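# Stand the bottle from the tray upright in the crate

## Task

Take the bottle that lies on its side on the tray and set it standing upright inside the crate. The task fails if the crate or the tray ends up tilted or shifted from where it was.

## Robot and tools

Robot: two arms, left_arm with a five-finger left hand and right_arm with a five-finger right hand. In the scene frame the left base is at (+0.043, +0.376, +0.045) m and the right base at (+0.017, -0.237, +0.025) m, each turned slightly about z (quat_wxyz (+1.000, 0, 0, -0.007) and (+1.000, 0, 0, -0.023)). A floor post stands behind the arms and a camera stand sits between them just behind the bases. Loose objects may occasionally get a brief nudge from outside.

Frames: the scene frame has its origin at table-top height, midway between the nominal bases, +z up, +x out over the table, and left_arm on the +y side. Table and fixed camera (cam_high) are in the scene frame. Each arm's reported hand pose, velocities and wrist camera pose are in that arm's own base frame. Motion offsets are along the current Hand target's own axes.

Hand point: a point 0.15 m out from the wrist mounting face and 0.05 m in front of the palm. Its +z runs along the straight fingers, +y comes out of the palm, and +x runs across the palm away from the thumb on the right hand but toward the thumb on the left hand. Straight fingertips reach 0.06 to 0.07 m past the point along +z. Finger centre lines sit 0.06 m behind it along -y. A wrist bracket on the little-finger side can strike things. Arms settle loosely, often 1 to 3 cm (up to 5 cm) low or short of the commanded pose, and turns can shift the point noticeably. Each control step limits the commanded orientation to 40 degrees from the measured one.

A row is 28 numbers, each in [-1, 1], always for both arms: left dx, dy, dz, rx, ry, rz, then left little, ring, middle, index, thumb_bend, thumb_turn, force_limit, speed; then the same 14 for the right arm. The six pose numbers are an offset, not a pose, counted from the Hand target at the start of that action (every row of the action counts from that same start); 1.0 equals 0.6 m or 180 degrees, and rx, ry, rz form one rotation vector. Sending six zeros asks nothing new of that arm. Finger and thumb_bend: +1 straight/open, -1 curled/closed. thumb_turn: +1 beside the palm, -1 across in front of it. force_limit maps -1 to about 0 N and +1 to 10 N at the fingertip (15 N for the two thumb motors). speed rises from near zero at -1 to full at +0.48 and stays full above; use -0.94 or lower for a soft grip. To leave a hand unchanged, resend the eight hand numbers of the last row actually run for it; before any has run, use its hand_measured six values plus hand_force_limit and hand_speed. With the thumb across the palm the hand wraps objects about 0.035 to 0.065 m thick.

Tools:
- execute_actions(actions, cameras): actions is a list of actions; each action is a list of up to 15 rows, one per 1/30 s step, and a short list repeats its final row up to 15 steps. An empty list returns camera images. cameras: list of names, ["all"], or [].
- move(target, speed, blend, blocking, cameras): target is one 28-number row or a list of up to 15 rows; every row's offsets count from the same starting Hand targets, not from the previous row. speed in m/s, 0.002 to 4.3, default 0.25 (turns up to twice that in rad/s), one value or one per target. blend in metres rounds corners between list targets; 0 stops at each. The whole move is capped at 10 s. blocking=false returns after about 0.5 s while the move continues. Paths do not avoid obstacles or the other arm.
- wait(seconds): 0 to 3600; lets the scene and any running move continue.
- stop(): brakes a running move.
- zoom_image(camera, region): camera is cam_high, cam_left_wrist or cam_right_wrist; region [x0, y0, x1, y1] in image pixels, at most 504 by 504.
- show_instructions(): shows the reference pages.
- finished_scene(scene): ends the scene (scene 1); irreversible.

Results: end_effector_position (m) and end_effector_quat_wxyz in the arm's base frame; Hand target (the last commanded pose after clipping, base for the next offsets); joint positions, velocities (may read "within noise") and torques; hand_measured, hand_stopped_by (moving, target, force, stalled, fault) and hand_load_n, each six values in the motor order; hand_force_limit and hand_speed. A lost grip shows as hand_load_n dropping near 0. move adds a "move:" line: done, off_target, moving, held or fault, plus limits such as paced or held. MOTOR HOT warns of heating; at 100 °C an OVER-TEMPERATURE FAULT lets that arm drop for 30 to 60 s. Cameras: cam_high (fixed, 672x504), cam_left_wrist and cam_right_wrist (672x504, on the hands).

Avoid: dropping the bottle even a few millimetres, releasing it while it moves, fast or hard contact, shoving or tipping the crate or tray, anything leaving the table, contact between the two hands, hitting the post or camera stand, and long loaded or stretched holds that overheat motors. To stop pressing on something, command the target back past the hand point.

Each tool is called after "Emit:" by a JSON object that holds its "method" and its "body".

Reference images:

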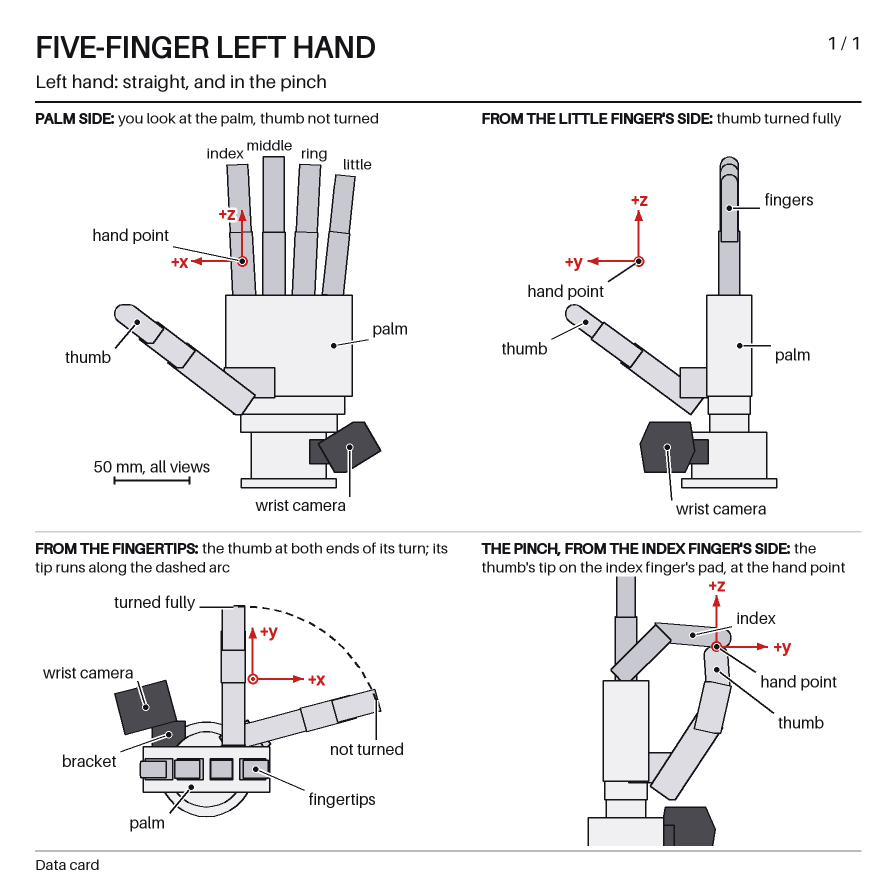

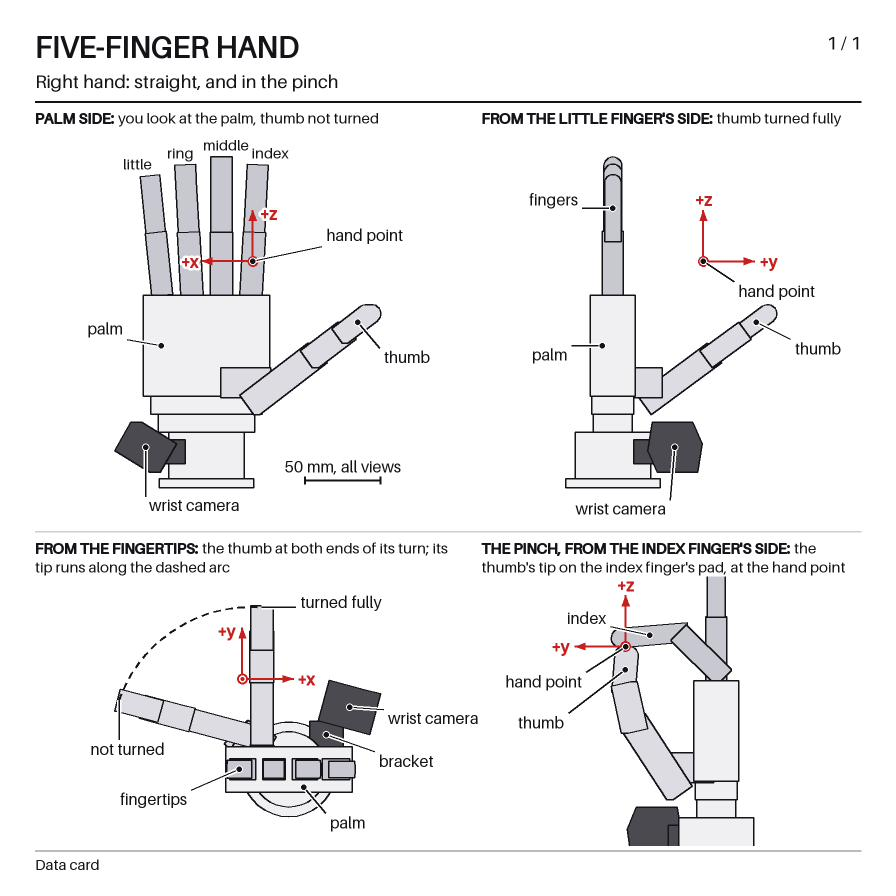

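## Session

Emit:
{"method": "execute_actions", "body": {"actions": []}}

Scene clock: 0.00 s.
left_arm: end_effector_position=(+0.4573, -0.2476, +0.3396) hand_measured=(+1.000, +1.000, +1.000, +1.000, +1.000, +1.000) hand_load_n=(+0.0, +0.0, +0.0, +0.0, -0.5, +0.0) hand_stopped_by=(target, target, target, target, target, target) hand_force_limit=0.00 hand_speed=-0.80 end_effector_quat_wxyz=(+0.190, +0.426, +0.882, +0.068) | right_arm: end_effector_position=(+0.1030, +0.2899, +0.1801) hand_measured=(+1.000, +1.000, +1.000, +1.000, +1.000, +1.000) hand_load_n=(+0.0, +0.0, +0.0, +0.0, +0.0, +0.0) hand_stopped_by=(target, target, target, target, target, target) hand_force_limit=0.00 hand_speed=-0.80 end_effector_quat_wxyz=(-0.110, +0.741, +0.662, +0.020)
Joint positions: left_arm=[-0.703 1.504 1.678 -1.403 -0.225 1.806] | right_arm=[1.335 1.089 0.98 -1.303 -0.157 -1.681]
Joint velocities: within noise
Joint torques (N m): no reading
Motor temperatures (°C): left_arm=[40 35 32 34 37 42] | right_arm=[33 41 40 36 32 29]
Heat: left arm: hottest wrist roll 42 °C; right arm: hottest shoulder 41 °C.
Hand target: left_arm +0.4605, -0.2503, +0.3532; +0.206, +0.423, +0.880, +0.064 | right_arm +0.1046, +0.2961, +0.1875; -0.115, +0.740, +0.662, +0.027

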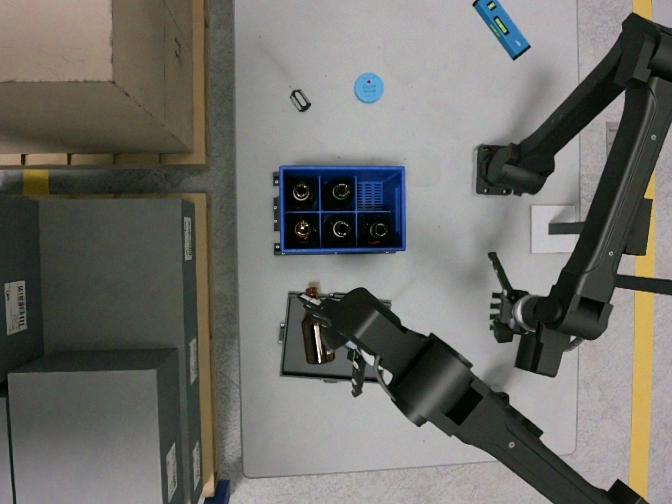

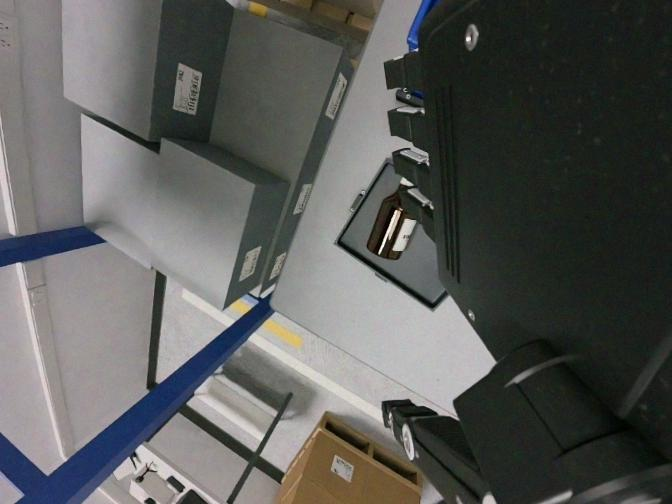

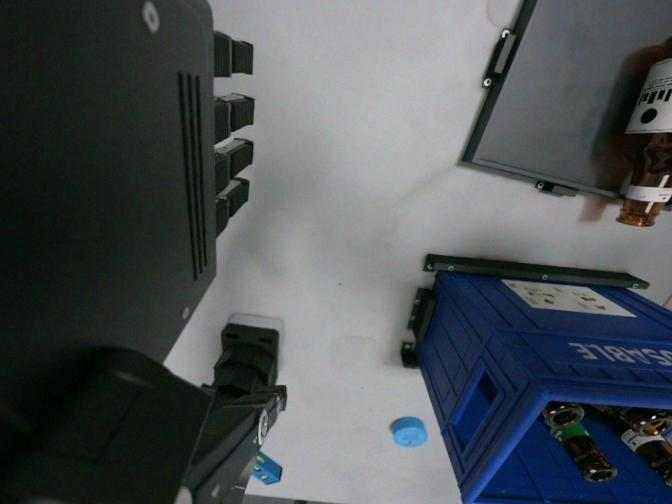

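Emit:
{"method": "zoom_image", "body": {"camera": "cam_high", "region": [230, 150, 430, 300]}}

Emit:
{"method": "zoom_image", "body": {"camera": "cam_high", "region": [250, 270, 410, 400]}}

Emit:
{"method": "zoom_image", "body": {"camera": "cam_right_wrist", "region": [380, 180, 672, 504]}}

Scaled by 2.520 from the camera's image (finer frame: 960x720).

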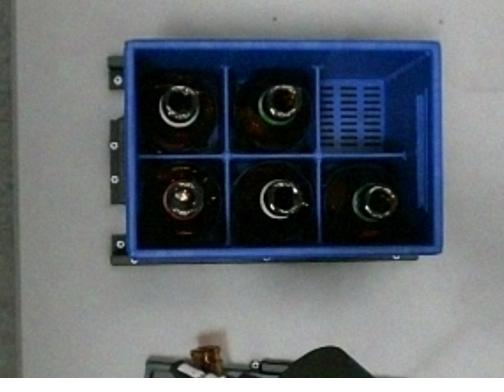

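Scaled by 3.150 from the camera's image (finer frame: 960x720).

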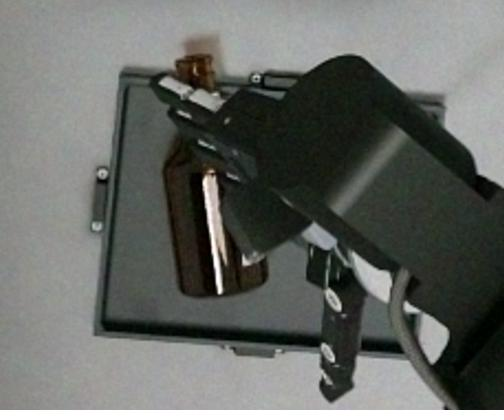

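Scaled by 1.556 from the camera's image (finer frame: 960x720).

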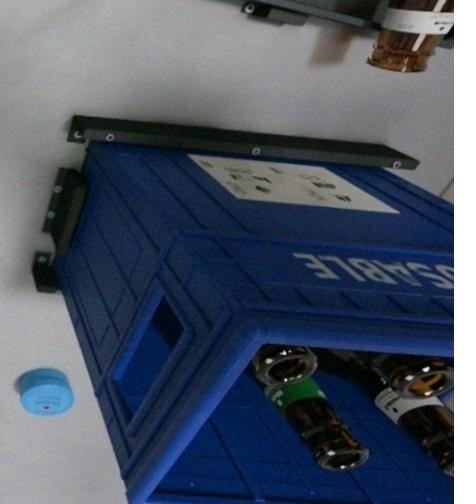

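Emit:
{"method": "zoom_image", "body": {"camera": "cam_right_wrist", "region": [492, 360, 672, 504]}}

Emit:
{"method": "zoom_image", "body": {"camera": "cam_left_wrist", "region": [300, 120, 500, 320]}}

Scaled by 2.800 from the camera's image (finer frame: 960x720).

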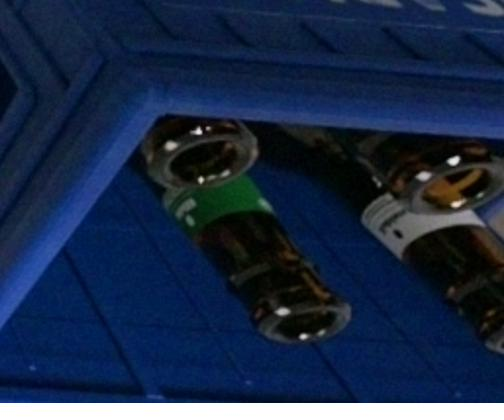

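Scaled by 2.520 from the camera's image (finer frame: 960x720).

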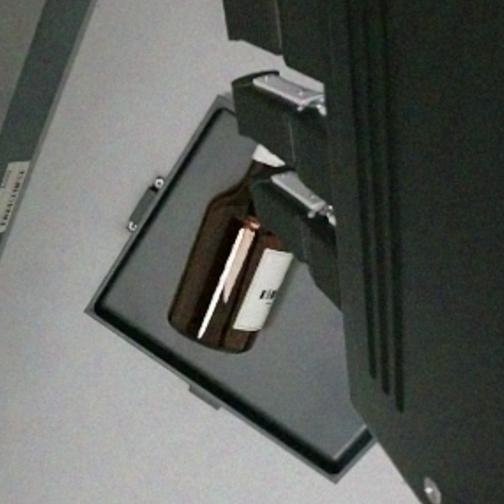

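Emit:
{"method": "move", "body": {"target": [0.29,0.0227,-0.262,0,0,0,1,1,1,1,1,1,0,-0.8,0,0,0,0,0,0,1,1,1,1,1,1,0,-0.8], "cameras": ["all"]}}

Scene clock: 5.73 s.
left_arm: end_effector_position=(+0.3064, -0.1010, +0.4475) hand_measured=(+1.000, +1.000, +1.000, +1.000, +1.000, +1.000) hand_load_n=(+0.0, +0.0, +0.0, +0.0, +0.0, +0.0) hand_stopped_by=(target, target, target, target, target, target) hand_force_limit=0.00 hand_speed=-0.80 end_effector_quat_wxyz=(+0.224, +0.419, +0.878, +0.061) | right_arm: end_effector_position=(+0.1030, +0.2899, +0.1801) hand_measured=(+1.000, +1.000, +1.000, +1.000, +1.000, +1.000) hand_load_n=(+0.0, +0.0, +0.0, +0.0, +0.0, +0.0) hand_stopped_by=(target, target, target, target, target, target) hand_force_limit=0.00 hand_speed=-0.80 end_effector_quat_wxyz=(-0.110, +0.741, +0.662, +0.020)
Joint positions: left_arm=[-0.648 1.025 1.55 -1.672 -0.206 1.857] | right_arm=[1.335 1.089 0.98 -1.303 -0.157 -1.681]
Joint torques (N m): left_arm=[2.2 -2.49 8.09 1.03 0.02 0.04] | right_arm=[-0.73 -4.72 9.89 -0.12 -0.14 0]
Heat: left arm: hottest wrist roll 42 °C; right arm: hottest shoulder 41 °C.
Hand target: left_arm +0.3077, -0.0980, +0.4461; +0.206, +0.423, +0.880, +0.064 | right_arm +0.1046, +0.2961, +0.1875; -0.115, +0.740, +0.662, +0.027
Off the commanded pose: left_arm 0.004 m, 2 deg | right_arm 0.010 m, 1 deg.
joint sent to its limit (left arm) — joint 4 (wrist pitch), lower limit. The joint targets still meet the commanded pose.
move: done
cam_left_wrist: T_world_to_cam=[[-0.8507, -0.41025, -0.32863, 0.36074], [-0.49308, 0.83945, 0.22846, 0.13999], [0.18214, 0.3564, -0.91641, 0.50672]] pos_world=[0.28362, -0.15011, 0.55093]

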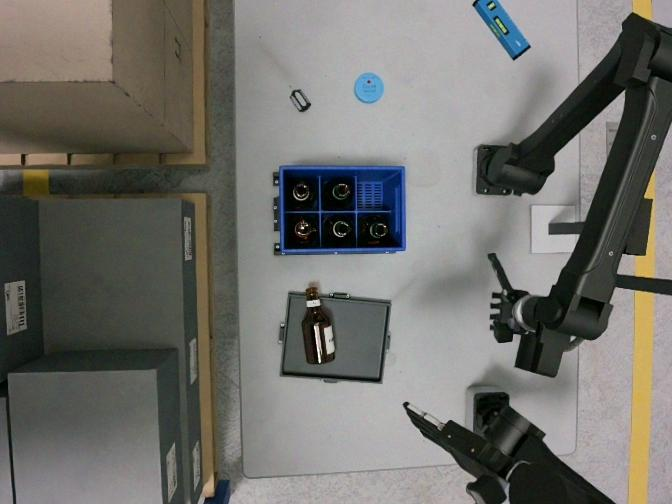

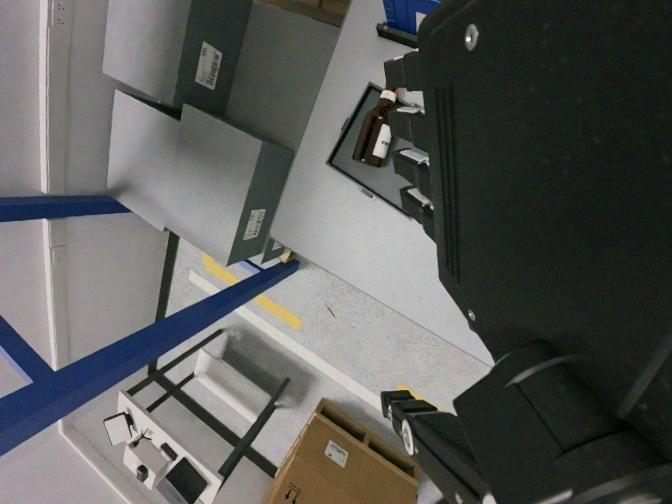

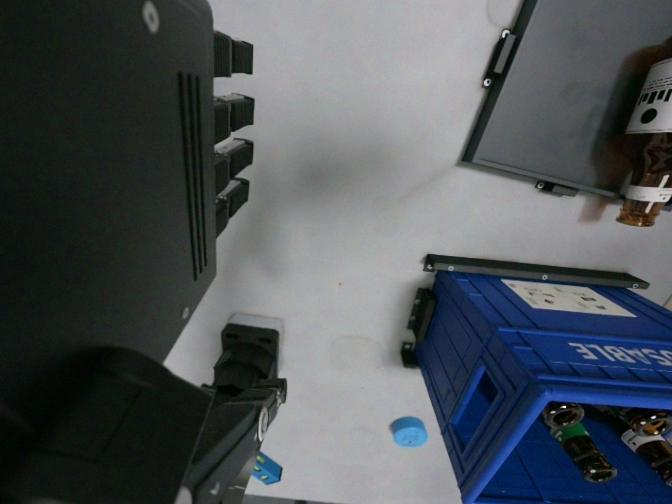

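Emit:
{"method": "zoom_image", "body": {"camera": "cam_high", "region": [270, 155, 420, 265]}}

Emit:
{"method": "zoom_image", "body": {"camera": "cam_high", "region": [270, 275, 400, 390]}}

Emit:
{"method": "zoom_image", "body": {"camera": "cam_right_wrist", "region": [572, 0, 672, 240]}}

Scaled by 3.360 from the camera's image (finer frame: 960x720).

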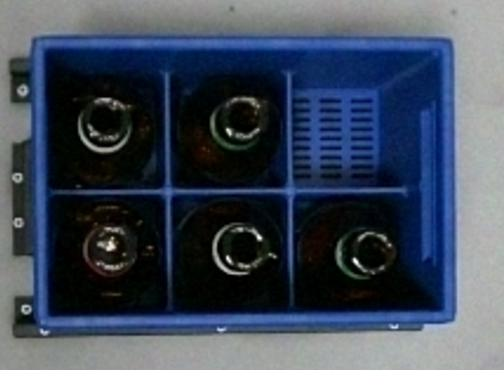

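Scaled by 3.877 from the camera's image (finer frame: 960x720).

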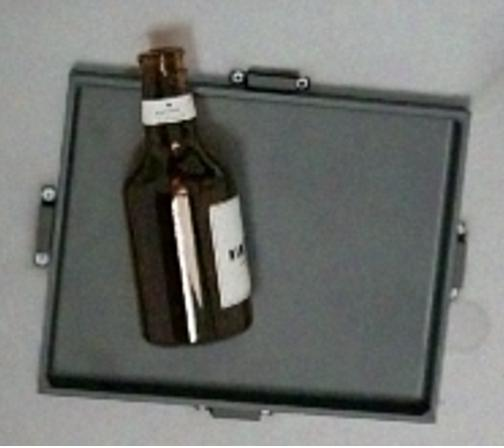

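Scaled by 2.100 from the camera's image (finer frame: 960x720).

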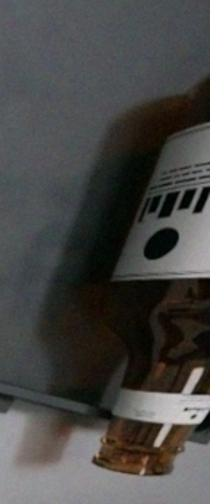

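Emit:
{"method": "move", "body": {"target": [-0.1875,-0.144,0.2865,0.0405,-0.2818,-0.761,1,1,0.5,0.5,0.4,-1,0,-0.3,0,0,0,0,0,0,1,1,1,1,1,1,0,-0.8], "speed": 0.2, "cameras": ["all"]}}

Scene clock: 25.27 s.
left_arm: end_effector_position=(+0.3786, -0.2415, +0.2977) hand_measured=(+1.000, +1.000, +0.500, +0.500, +0.400, -1.000) hand_load_n=(+0.0, +0.0, +0.0, +0.0, +0.5, +0.0) hand_stopped_by=(target, target, target, target, target, target) hand_force_limit=0.00 hand_speed=-0.30 end_effector_quat_wxyz=(-0.392, +0.633, -0.575, +0.339) | right_arm: end_effector_position=(+0.1030, +0.2899, +0.1801) hand_measured=(+1.000, +1.000, +1.000, +1.000, +1.000, +1.000) hand_load_n=(+0.0, +0.0, +0.0, +0.0, +0.0, +0.0) hand_stopped_by=(target, target, target, target, target, target) hand_force_limit=0.00 hand_speed=-0.80 end_effector_quat_wxyz=(-0.110, +0.741, +0.662, +0.020)
Joint positions: left_arm=[-0.779 1.038 1.033 -0.694 -0.769 -0.504] | right_arm=[1.335 1.089 0.98 -1.303 -0.157 -1.681]
Joint torques (N m): left_arm=[0.09 -4.95 9.68 2.39 -0.44 -0.21] | right_arm=[-0.79 -4.72 9.91 -0.18 -0.14 0.01]
Heat: left arm: hottest wrist roll 42 °C; right arm: hottest elbow 42 °C.
Hand target: left_arm +0.3800, -0.2499, +0.2999; -0.389, +0.635, -0.569, +0.348 | right_arm +0.1046, +0.2961, +0.1875; -0.115, +0.740, +0.662, +0.027
Off the commanded pose: left_arm 0.009 m, 1 deg | right_arm 0.010 m, 1 deg.
move: done
cam_left_wrist: T_world_to_cam=[[0.4281, -0.24044, 0.87116, -0.48499], [-0.45837, -0.88853, -0.01999, -0.02869], [0.77886, -0.39076, -0.49059, -0.12677]] pos_world=[0.29321, -0.19164, 0.35974]

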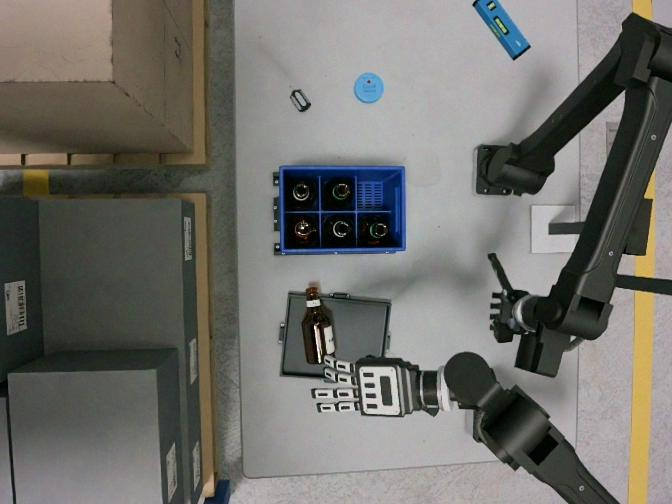

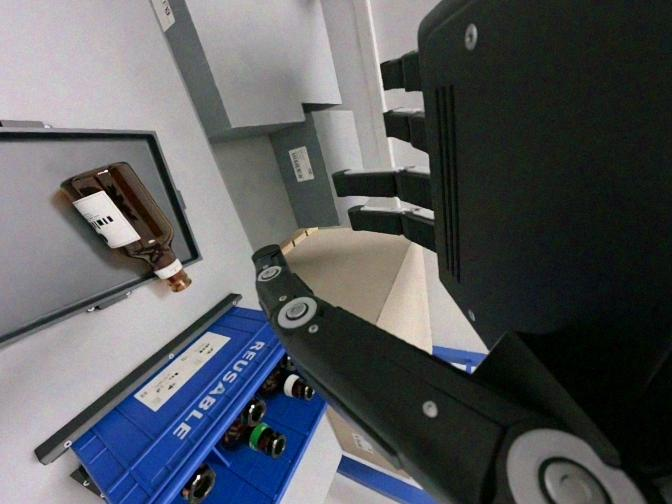

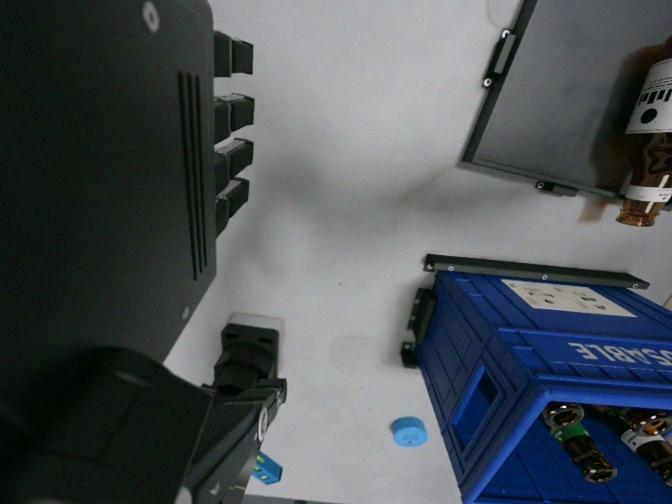

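Emit:
{"method": "zoom_image", "body": {"camera": "cam_left_wrist", "region": [0, 110, 240, 340]}}

Emit:
{"method": "zoom_image", "body": {"camera": "cam_left_wrist", "region": [30, 280, 340, 504]}}

Scaled by 2.100 from the camera's image (finer frame: 960x720).

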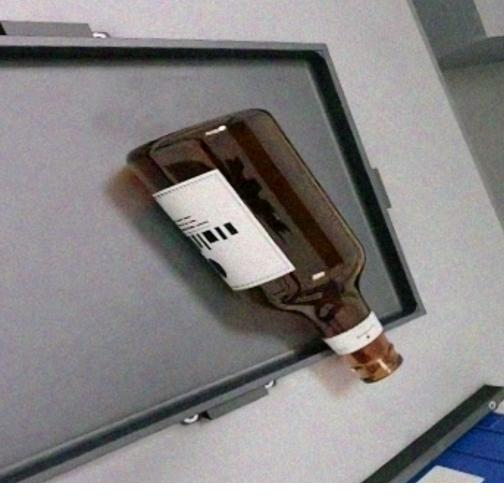

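Scaled by 1.626 from the camera's image (finer frame: 960x720).

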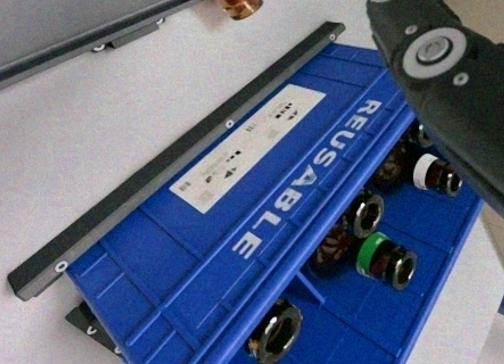

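Emit:
{"method": "move", "body": {"target": [0.0898,0.2655,0.2133,0,0,0,1,1,0.5,0.5,0.4,-1,0,-0.3,0,0,0,0,0,0,1,1,1,1,1,1,0,-0.8], "speed": 0.15, "cameras": ["all"]}}

Scene clock: 29.03 s.
left_arm: end_effector_position=(+0.4256, -0.2897, +0.0953) hand_measured=(+1.000, +1.000, +0.500, +0.500, +0.400, -1.000) hand_load_n=(+0.0, +0.0, +0.0, +0.0, +0.0, +0.0) hand_stopped_by=(target, target, target, target, target, target) hand_force_limit=0.00 hand_speed=-0.30 end_effector_quat_wxyz=(-0.392, +0.635, -0.576, +0.335) | right_arm: end_effector_position=(+0.1030, +0.2899, +0.1801) hand_measured=(+1.000, +1.000, +1.000, +1.000, +1.000, +1.000) hand_load_n=(+0.0, +0.0, +0.0, +0.0, +0.0, +0.0) hand_stopped_by=(target, target, target, target, target, target) hand_force_limit=0.00 hand_speed=-0.80 end_effector_quat_wxyz=(-0.110, +0.741, +0.662, +0.020)
Joint positions: left_arm=[-0.782 1.419 0.785 -0.078 -0.77 -0.512] | right_arm=[1.335 1.089 0.98 -1.303 -0.157 -1.681]
Joint torques (N m): left_arm=[0.32 -8.88 8.28 2.82 -0.48 -0.23] | right_arm=[-0.62 -4.78 9.91 -0.16 -0.14 0.01]
Heat: left arm: hottest wrist roll 42 °C; right arm: hottest elbow 42 °C.
Hand target: left_arm +0.4272, -0.2987, +0.0999; -0.389, +0.635, -0.569, +0.348 | right_arm +0.1046, +0.2961, +0.1875; -0.115, +0.740, +0.662, +0.027
Off the commanded pose: left_arm 0.010 m, 2 deg | right_arm 0.010 m, 1 deg.
move: done
cam_left_wrist: T_world_to_cam=[[0.43518, -0.24269, 0.86702, -0.34375], [-0.45694, -0.88928, -0.01957, -0.05491], [0.77577, -0.38766, -0.49789, -0.27856]] pos_world=[0.3406, -0.24024, 0.15826]

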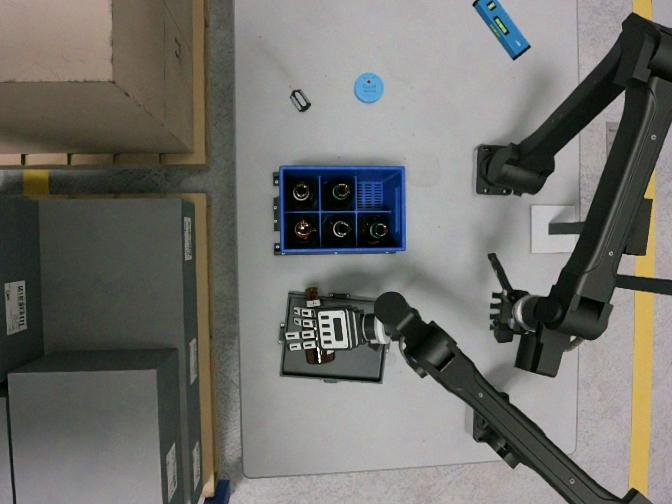

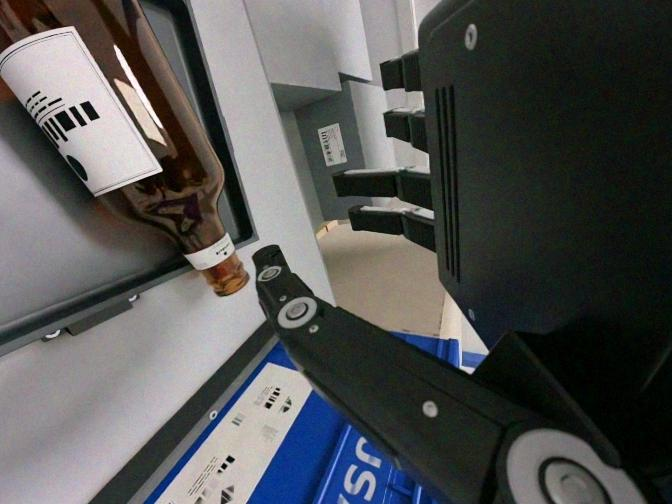

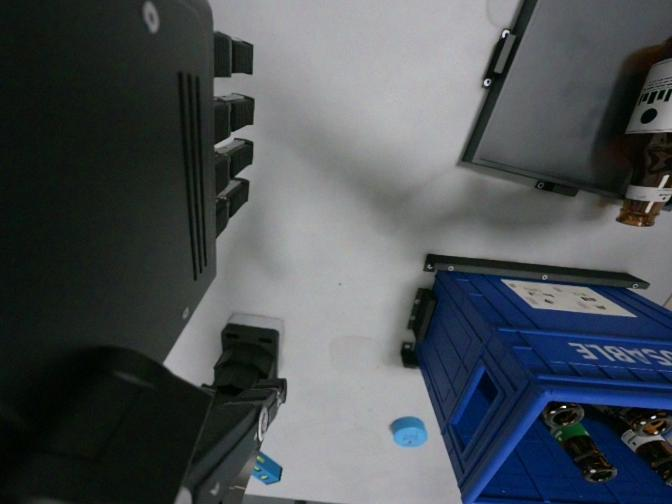

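Emit:
{"method": "move", "body": {"target": [0.021,0.0805,0.045,0,0,0,1,1,0.5,0.5,0.4,-1,0,-0.3,0,0,0,0,0,0,1,1,1,1,1,1,0,-0.8], "speed": 0.08, "cameras": ["cam_high","cam_left_wrist"]}}

Scene clock: 31.37 s.
left_arm: end_effector_position=(+0.4306, -0.3026, +0.0434) hand_measured=(+1.000, +1.000, +0.500, +0.500, +0.400, -1.000) hand_load_n=(+0.0, +0.0, +0.0, +0.0, +0.5, +0.0) hand_stopped_by=(target, target, target, target, target, target) hand_force_limit=0.00 hand_speed=-0.30 end_effector_quat_wxyz=(-0.392, +0.633, -0.576, +0.337) | right_arm: end_effector_position=(+0.1030, +0.2899, +0.1801) hand_measured=(+1.000, +1.000, +1.000, +1.000, +1.000, +1.000) hand_load_n=(+0.0, +0.0, +0.0, +0.0, +0.0, -0.5) hand_stopped_by=(target, target, target, target, target, target) hand_force_limit=0.00 hand_speed=-0.80 end_effector_quat_wxyz=(-0.110, +0.741, +0.662, +0.020)
Joint positions: left_arm=[-0.796 1.558 0.76 0.083 -0.782 -0.52] | right_arm=[1.335 1.089 0.98 -1.303 -0.157 -1.681]
Joint torques (N m): left_arm=[-0.38 -10.93 7.15 2.56 -0.54 -0.2] | right_arm=[-0.79 -4.72 9.92 -0.17 -0.13 0.01]
Heat: left arm: hottest wrist roll 42 °C; right arm: hottest elbow 42 °C.
Hand target: left_arm +0.4307, -0.3109, +0.0446; -0.389, +0.635, -0.569, +0.348 | right_arm +0.1046, +0.2961, +0.1875; -0.115, +0.740, +0.662, +0.027
Off the commanded pose: left_arm 0.008 m, 2 deg | right_arm 0.010 m, 1 deg.
move: done
cam_left_wrist: T_world_to_cam=[[0.43099, -0.24294, 0.86904, -0.30237], [-0.45838, -0.88851, -0.02106, -0.06431], [0.77726, -0.38927, -0.49429, -0.31452]] pos_world=[0.34531, -0.25304, 0.10595]

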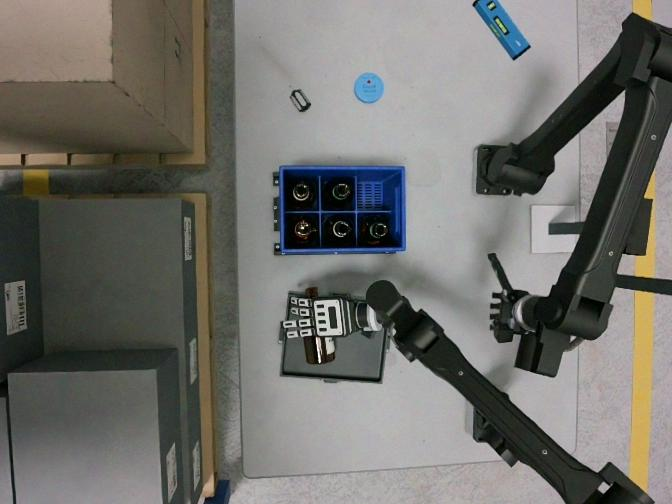

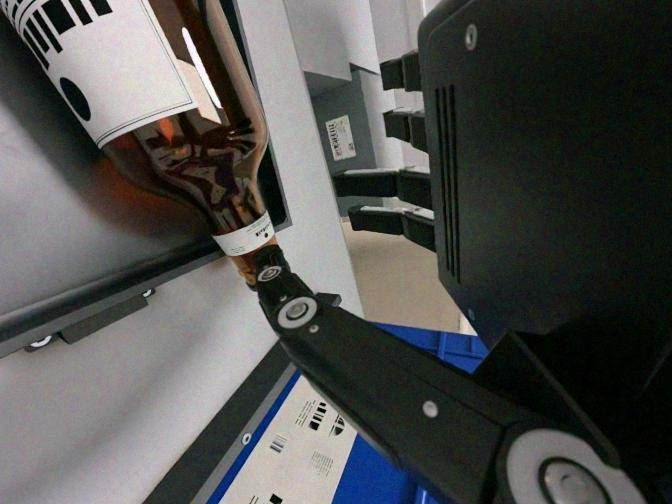

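Emit:
{"method": "move", "body": {"target": [-0.0017,0.0582,0.0257,0,0,0,1,1,0.5,0.5,0.4,-1,0,-0.3,0,0,0,0,0,0,1,1,1,1,1,1,0,-0.8], "speed": 0.06, "cameras": ["cam_high","cam_left_wrist","cam_right_wrist"]}}

Scene clock: 35.50 s.
left_arm: end_effector_position=(+0.4290, -0.3023, +0.0061) hand_measured=(+1.000, +1.000, +0.500, +0.500, +0.400, -1.000) hand_load_n=(+0.0, +0.0, +0.0, +0.0, +0.0, +0.0) hand_stopped_by=(target, target, target, target, target, target) hand_force_limit=0.00 hand_speed=-0.30 end_effector_quat_wxyz=(-0.392, +0.634, -0.575, +0.337) | right_arm: end_effector_position=(+0.1030, +0.2899, +0.1801) hand_measured=(+1.000, +1.000, +1.000, +1.000, +1.000, +1.000) hand_load_n=(+0.0, +0.0, +0.0, +0.0, +0.0, +0.0) hand_stopped_by=(target, target, target, target, target, target) hand_force_limit=0.00 hand_speed=-0.80 end_effector_quat_wxyz=(-0.110, +0.741, +0.662, +0.020)
Joint positions: left_arm=[-0.799 1.647 0.727 0.205 -0.784 -0.523] | right_arm=[1.335 1.089 0.98 -1.303 -0.157 -1.681]
Joint torques (N m): left_arm=[0.09 -10.7 6.56 2.8 -0.51 -0.2] | right_arm=[-0.67 -4.78 9.91 -0.13 -0.13 0.01]
Heat: left arm: hottest wrist roll 42 °C; right arm: hottest elbow 42 °C.
Hand target: left_arm +0.4283, -0.3101, +0.0064; -0.389, +0.635, -0.569, +0.348 | right_arm +0.1046, +0.2961, +0.1875; -0.115, +0.740, +0.662, +0.027
Off the commanded pose: left_arm 0.008 m, 1 deg | right_arm 0.010 m, 1 deg.
move: done
cam_left_wrist: T_world_to_cam=[[0.43002, -0.24116, 0.87001, -0.26824], [-0.45784, -0.88881, -0.02008, -0.06586], [0.77812, -0.38969, -0.49262, -0.3321]] pos_world=[0.34361, -0.25264, 0.06845]

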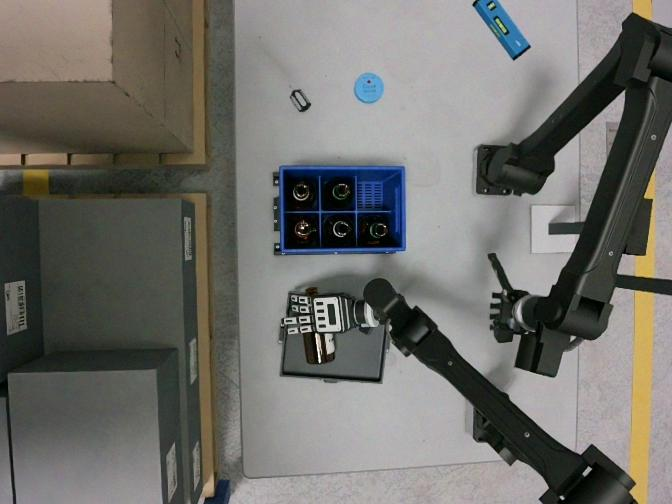

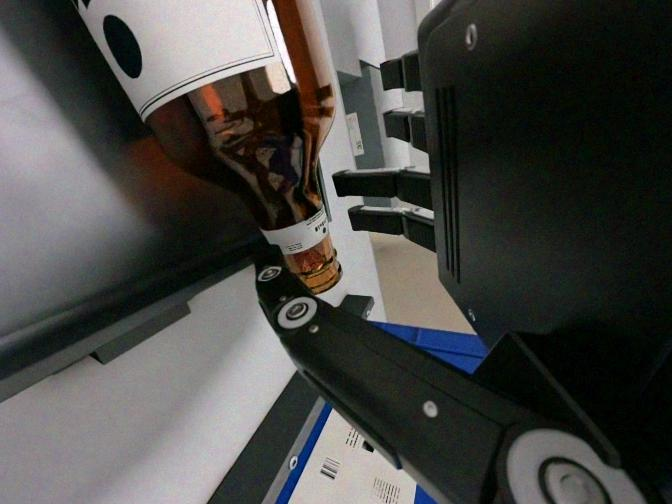

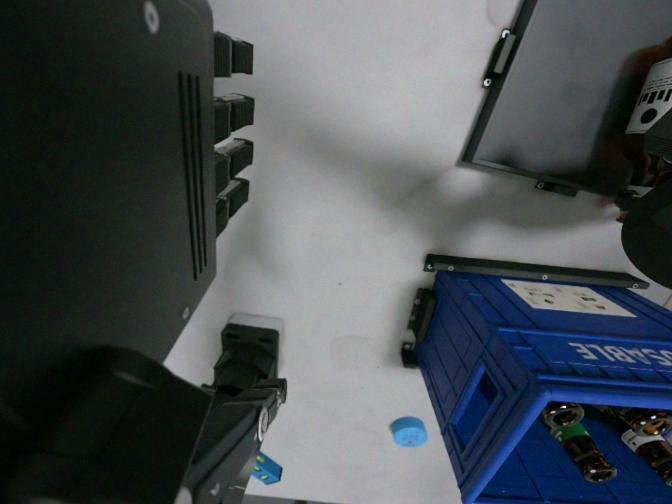

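Emit:
{"method": "move", "body": {"target": [-0.0003,0.0245,0.0087,0,0,0,1,1,0.5,0.5,0.4,-1,0,-0.3,0,0,0,0,0,0,1,1,1,1,1,1,0,-0.8], "speed": 0.05, "cameras": ["cam_high","cam_left_wrist"]}}

Scene clock: 37.03 s.
left_arm: end_effector_position=(+0.4269, -0.3037, -0.0080) hand_measured=(+1.000, +1.000, +0.500, +0.500, +0.400, -1.000) hand_load_n=(+0.0, -0.5, +0.0, +0.0, +0.0, +0.0) hand_stopped_by=(target, target, target, target, target, target) hand_force_limit=0.00 hand_speed=-0.30 end_effector_quat_wxyz=(-0.392, +0.633, -0.575, +0.339) | right_arm: end_effector_position=(+0.1030, +0.2899, +0.1801) hand_measured=(+1.000, +1.000, +1.000, +1.000, +1.000, +1.000) hand_load_n=(+0.0, +0.0, +0.0, +0.0, +0.0, +0.0) hand_stopped_by=(target, target, target, target, target, target) hand_force_limit=0.00 hand_speed=-0.80 end_effector_quat_wxyz=(-0.110, +0.741, +0.662, +0.020)
Joint positions: left_arm=[-0.804 1.684 0.717 0.253 -0.787 -0.527] | right_arm=[1.335 1.089 0.98 -1.303 -0.157 -1.681]
Joint torques (N m): left_arm=[0.26 -10.99 6.04 2.82 -0.5 -0.2] | right_arm=[-0.73 -4.72 9.99 -0.14 -0.15 0.02]
Heat: left arm: hottest wrist roll 42 °C; right arm: hottest elbow 42 °C.
Hand target: left_arm +0.4262, -0.3101, -0.0091; -0.389, +0.635, -0.569, +0.348 | right_arm +0.1046, +0.2961, +0.1875; -0.115, +0.740, +0.662, +0.027
Off the commanded pose: left_arm 0.006 m, 1 deg | right_arm 0.010 m, 1 deg.
move: done
cam_left_wrist: T_world_to_cam=[[0.4278, -0.24025, 0.87136, -0.25415], [-0.4594, -0.88802, -0.0193, -0.06739], [0.77842, -0.39204, -0.49027, -0.33882]] pos_world=[0.34151, -0.25373, 0.05404]

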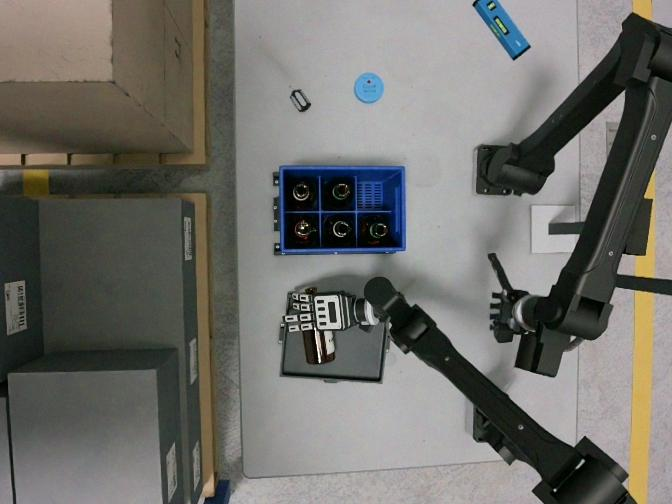

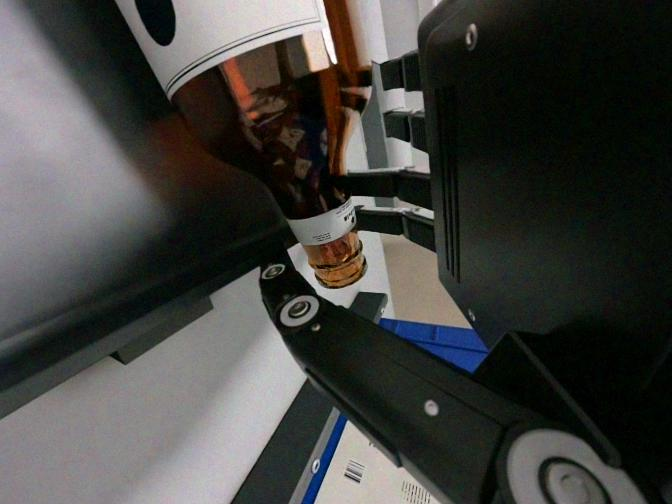

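Emit:
{"method": "zoom_image", "body": {"camera": "cam_left_wrist", "region": [230, 130, 450, 330]}}

Scaled by 2.291 from the camera's image (finer frame: 960x720).

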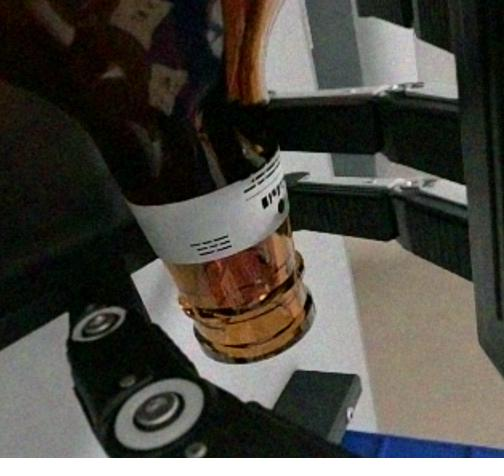

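Emit:
{"method": "move", "body": {"target": [0,0,0,0,0,0,1,1,0.0,0.0,-0.1,-1,-0.5,-0.9,0,0,0,0,0,0,1,1,1,1,1,1,0,-0.8], "cameras": ["cam_high","cam_left_wrist"]}}

Scene clock: 39.33 s.
left_arm: end_effector_position=(+0.4270, -0.3038, -0.0078) hand_measured=(+1.000, +1.000, +0.130, +0.110, +0.212, -1.000) hand_load_n=(+0.0, +0.0, +2.0, +3.5, +5.5, +0.0) hand_stopped_by=(target, target, force, force, force, target) hand_force_limit=-0.50 hand_speed=-0.90 end_effector_quat_wxyz=(-0.392, +0.633, -0.574, +0.339) | right_arm: end_effector_position=(+0.1030, +0.2899, +0.1801) hand_measured=(+1.000, +1.000, +1.000, +1.000, +1.000, +1.000) hand_load_n=(+0.0, +0.0, +0.0, -0.5, -0.5, +0.0) hand_stopped_by=(target, target, target, target, target, target) hand_force_limit=0.00 hand_speed=-0.80 end_effector_quat_wxyz=(-0.110, +0.741, +0.662, +0.020)
Joint positions: left_arm=[-0.804 1.684 0.717 0.254 -0.787 -0.527] | right_arm=[1.335 1.089 0.98 -1.303 -0.157 -1.681]
Joint torques (N m): left_arm=[-0.26 -10.17 6.16 2.5 -0.55 -0.21] | right_arm=[-0.56 -4.84 9.89 -0.14 -0.13 0.01]
Heat: left arm: hottest wrist roll 42 °C; right arm: hottest elbow 43 °C.
Hand target: left_arm +0.4262, -0.3101, -0.0090; -0.389, +0.635, -0.569, +0.348 | right_arm +0.1046, +0.2961, +0.1875; -0.115, +0.740, +0.662, +0.027
Off the commanded pose: left_arm 0.006 m, 1 deg | right_arm 0.010 m, 1 deg.
move: done
cam_left_wrist: T_world_to_cam=[[0.42702, -0.23956, 0.87193, -0.25389], [-0.45912, -0.88817, -0.01917, -0.06757], [0.77901, -0.39214, -0.48926, -0.33917]] pos_world=[0.34161, -0.25384, 0.05414]

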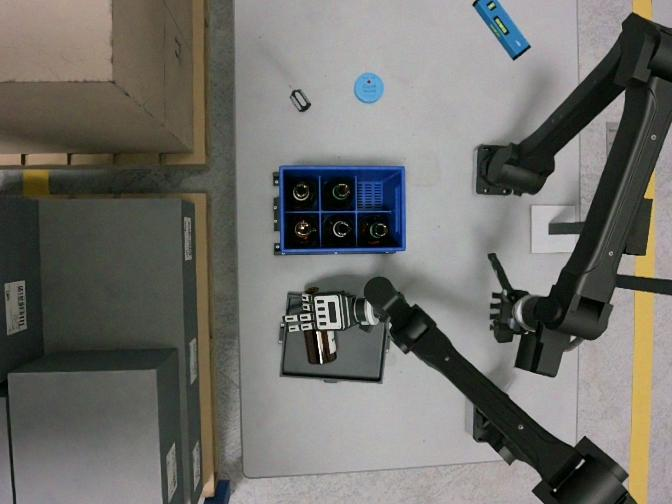

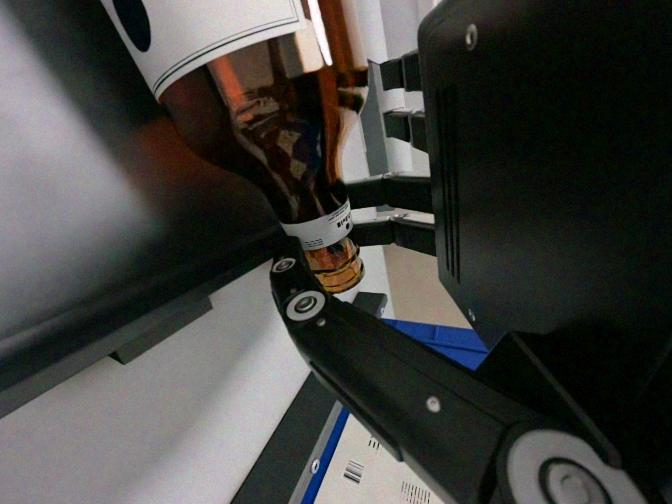

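Emit:
{"method": "move", "body": {"target": [0,0,0,0,0,0,1,1,-0.1,-0.1,-0.2,-1,0.1,-0.92,0,0,0,0,0,0,1,1,1,1,1,1,0,-0.8], "cameras": ["cam_left_wrist"]}}

Scene clock: 40.10 s.
left_arm: end_effector_position=(+0.4271, -0.3039, -0.0079) hand_measured=(+1.000, +1.000, +0.088, +0.038, +0.206, -1.000) hand_load_n=(+0.0, +0.0, +4.5, +5.0, +11.0, +0.5) hand_stopped_by=(target, target, force, force, force, target) hand_force_limit=0.10 hand_speed=-0.92 end_effector_quat_wxyz=(-0.392, +0.634, -0.573, +0.340) | right_arm: end_effector_position=(+0.1030, +0.2899, +0.1801) hand_measured=(+1.000, +1.000, +1.000, +1.000, +1.000, +1.000) hand_load_n=(+0.0, +0.0, +0.0, +0.0, -0.5, +0.0) hand_stopped_by=(target, target, target, target, target, target) hand_force_limit=0.00 hand_speed=-0.80 end_effector_quat_wxyz=(-0.110, +0.741, +0.662, +0.020)
Joint positions: left_arm=[-0.804 1.685 0.717 0.254 -0.788 -0.531] | right_arm=[1.335 1.089 0.98 -1.303 -0.157 -1.681]
Joint torques (N m): left_arm=[0.21 -11.11 5.83 2.63 -0.44 -0.13] | right_arm=[-0.73 -4.6 9.96 -0.14 -0.14 0.01]
Heat: left arm: hottest wrist roll 42 °C; right arm: hottest elbow 43 °C.
Hand target: left_arm +0.4263, -0.3101, -0.0091; -0.389, +0.635, -0.569, +0.348 | right_arm +0.1046, +0.2961, +0.1875; -0.115, +0.740, +0.662, +0.027
Off the commanded pose: left_arm 0.006 m, 1 deg | right_arm 0.010 m, 1 deg.
move: done
cam_left_wrist: T_world_to_cam=[[0.42723, -0.2362, 0.87274, -0.2529], [-0.4573, -0.88916, -0.01678, -0.06867], [0.77997, -0.39194, -0.48789, -0.33971]] pos_world=[0.34161, -0.25394, 0.05383]

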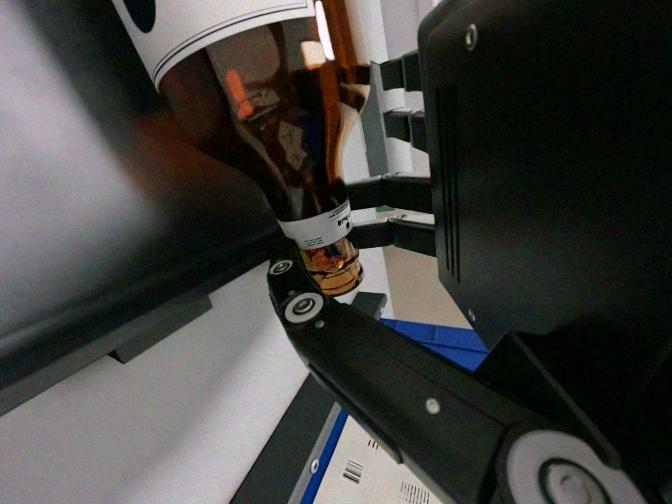

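Emit:
{"method": "move", "body": {"target": [[-0.0105,-0.0623,-0.0318,0,0.0379,-0.0742,1,1,-0.1,-0.1,-0.2,-1,0.1,-0.92,0,0,0,0,0,0,1,1,1,1,1,1,0,-0.8],[-0.0348,-0.1136,-0.058,0,0.0758,-0.1484,1,1,-0.1,-0.1,-0.2,-1,0.1,-0.92,0,0,0,0,0,0,1,1,1,1,1,1,0,-0.8]], "speed": 0.1, "blend": 0.01, "cameras": ["cam_high","cam_left_wrist","cam_right_wrist"]}}

Scene clock: 44.57 s.
left_arm: end_effector_position=(+0.4152, -0.2860, +0.0479) hand_measured=(+1.000, +1.000, +0.088, +0.038, +0.206, -1.000) hand_load_n=(+0.0, +0.0, +5.5, +3.5, +10.5, +0.0) hand_stopped_by=(target, target, force, force, force, target) hand_force_limit=0.10 hand_speed=-0.92 end_effector_quat_wxyz=(-0.237, +0.702, -0.473, +0.476) | right_arm: end_effector_position=(+0.1030, +0.2899, +0.1801) hand_measured=(+1.000, +1.000, +1.000, +1.000, +1.000, +1.000) hand_load_n=(+0.0, +0.0, +0.0, +0.0, +0.0, +0.0) hand_stopped_by=(target, target, target, target, target, target) hand_force_limit=0.00 hand_speed=-0.80 end_effector_quat_wxyz=(-0.110, +0.741, +0.662, +0.020)
Joint positions: left_arm=[-0.667 1.474 0.519 0.443 -0.479 -0.768] | right_arm=[1.335 1.089 0.98 -1.303 -0.157 -1.681]
Joint torques (N m): left_arm=[1.61 -10.4 6.58 3.23 0.05 -0.37] | right_arm=[-0.67 -4.78 9.85 -0.13 -0.12 0.01]
Heat: left arm: hottest wrist roll 42 °C; right arm: hottest elbow 43 °C.
Hand target: left_arm +0.4240, -0.2894, +0.0674; -0.229, +0.704, -0.449, +0.500 | right_arm +0.1046, +0.2961, +0.1875; -0.115, +0.740, +0.662, +0.027
Off the commanded pose: left_arm 0.022 m, 4 deg | right_arm 0.010 m, 1 deg.
move: off_target (left_arm)
cam_left_wrist: T_world_to_cam=[[0.40219, 0.19089, 0.89543, -0.16082], [-0.46836, -0.79746, 0.38038, -0.04548], [0.78669, -0.57237, -0.23133, -0.36287]] pos_world=[0.32884, -0.21327, 0.07736]

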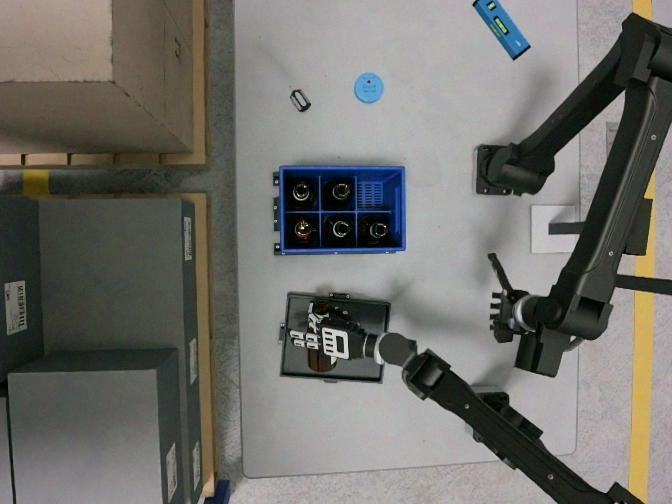

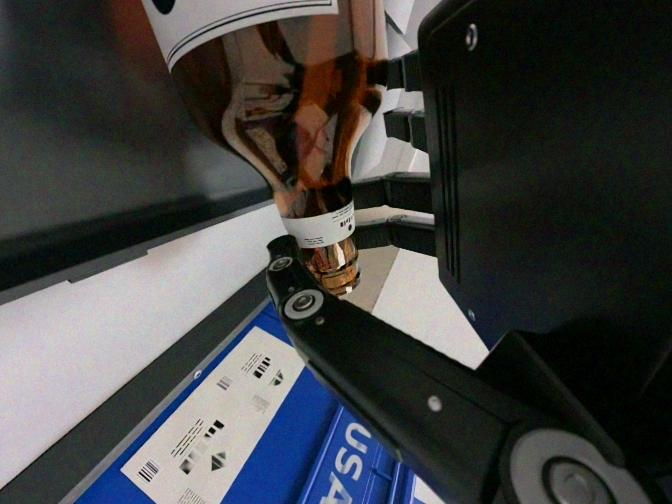

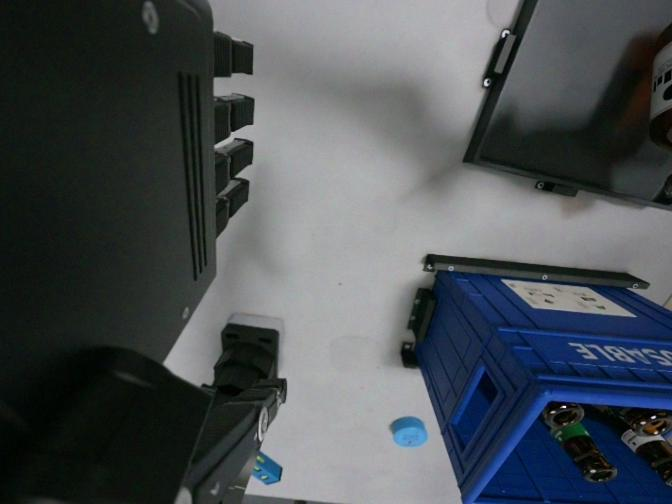

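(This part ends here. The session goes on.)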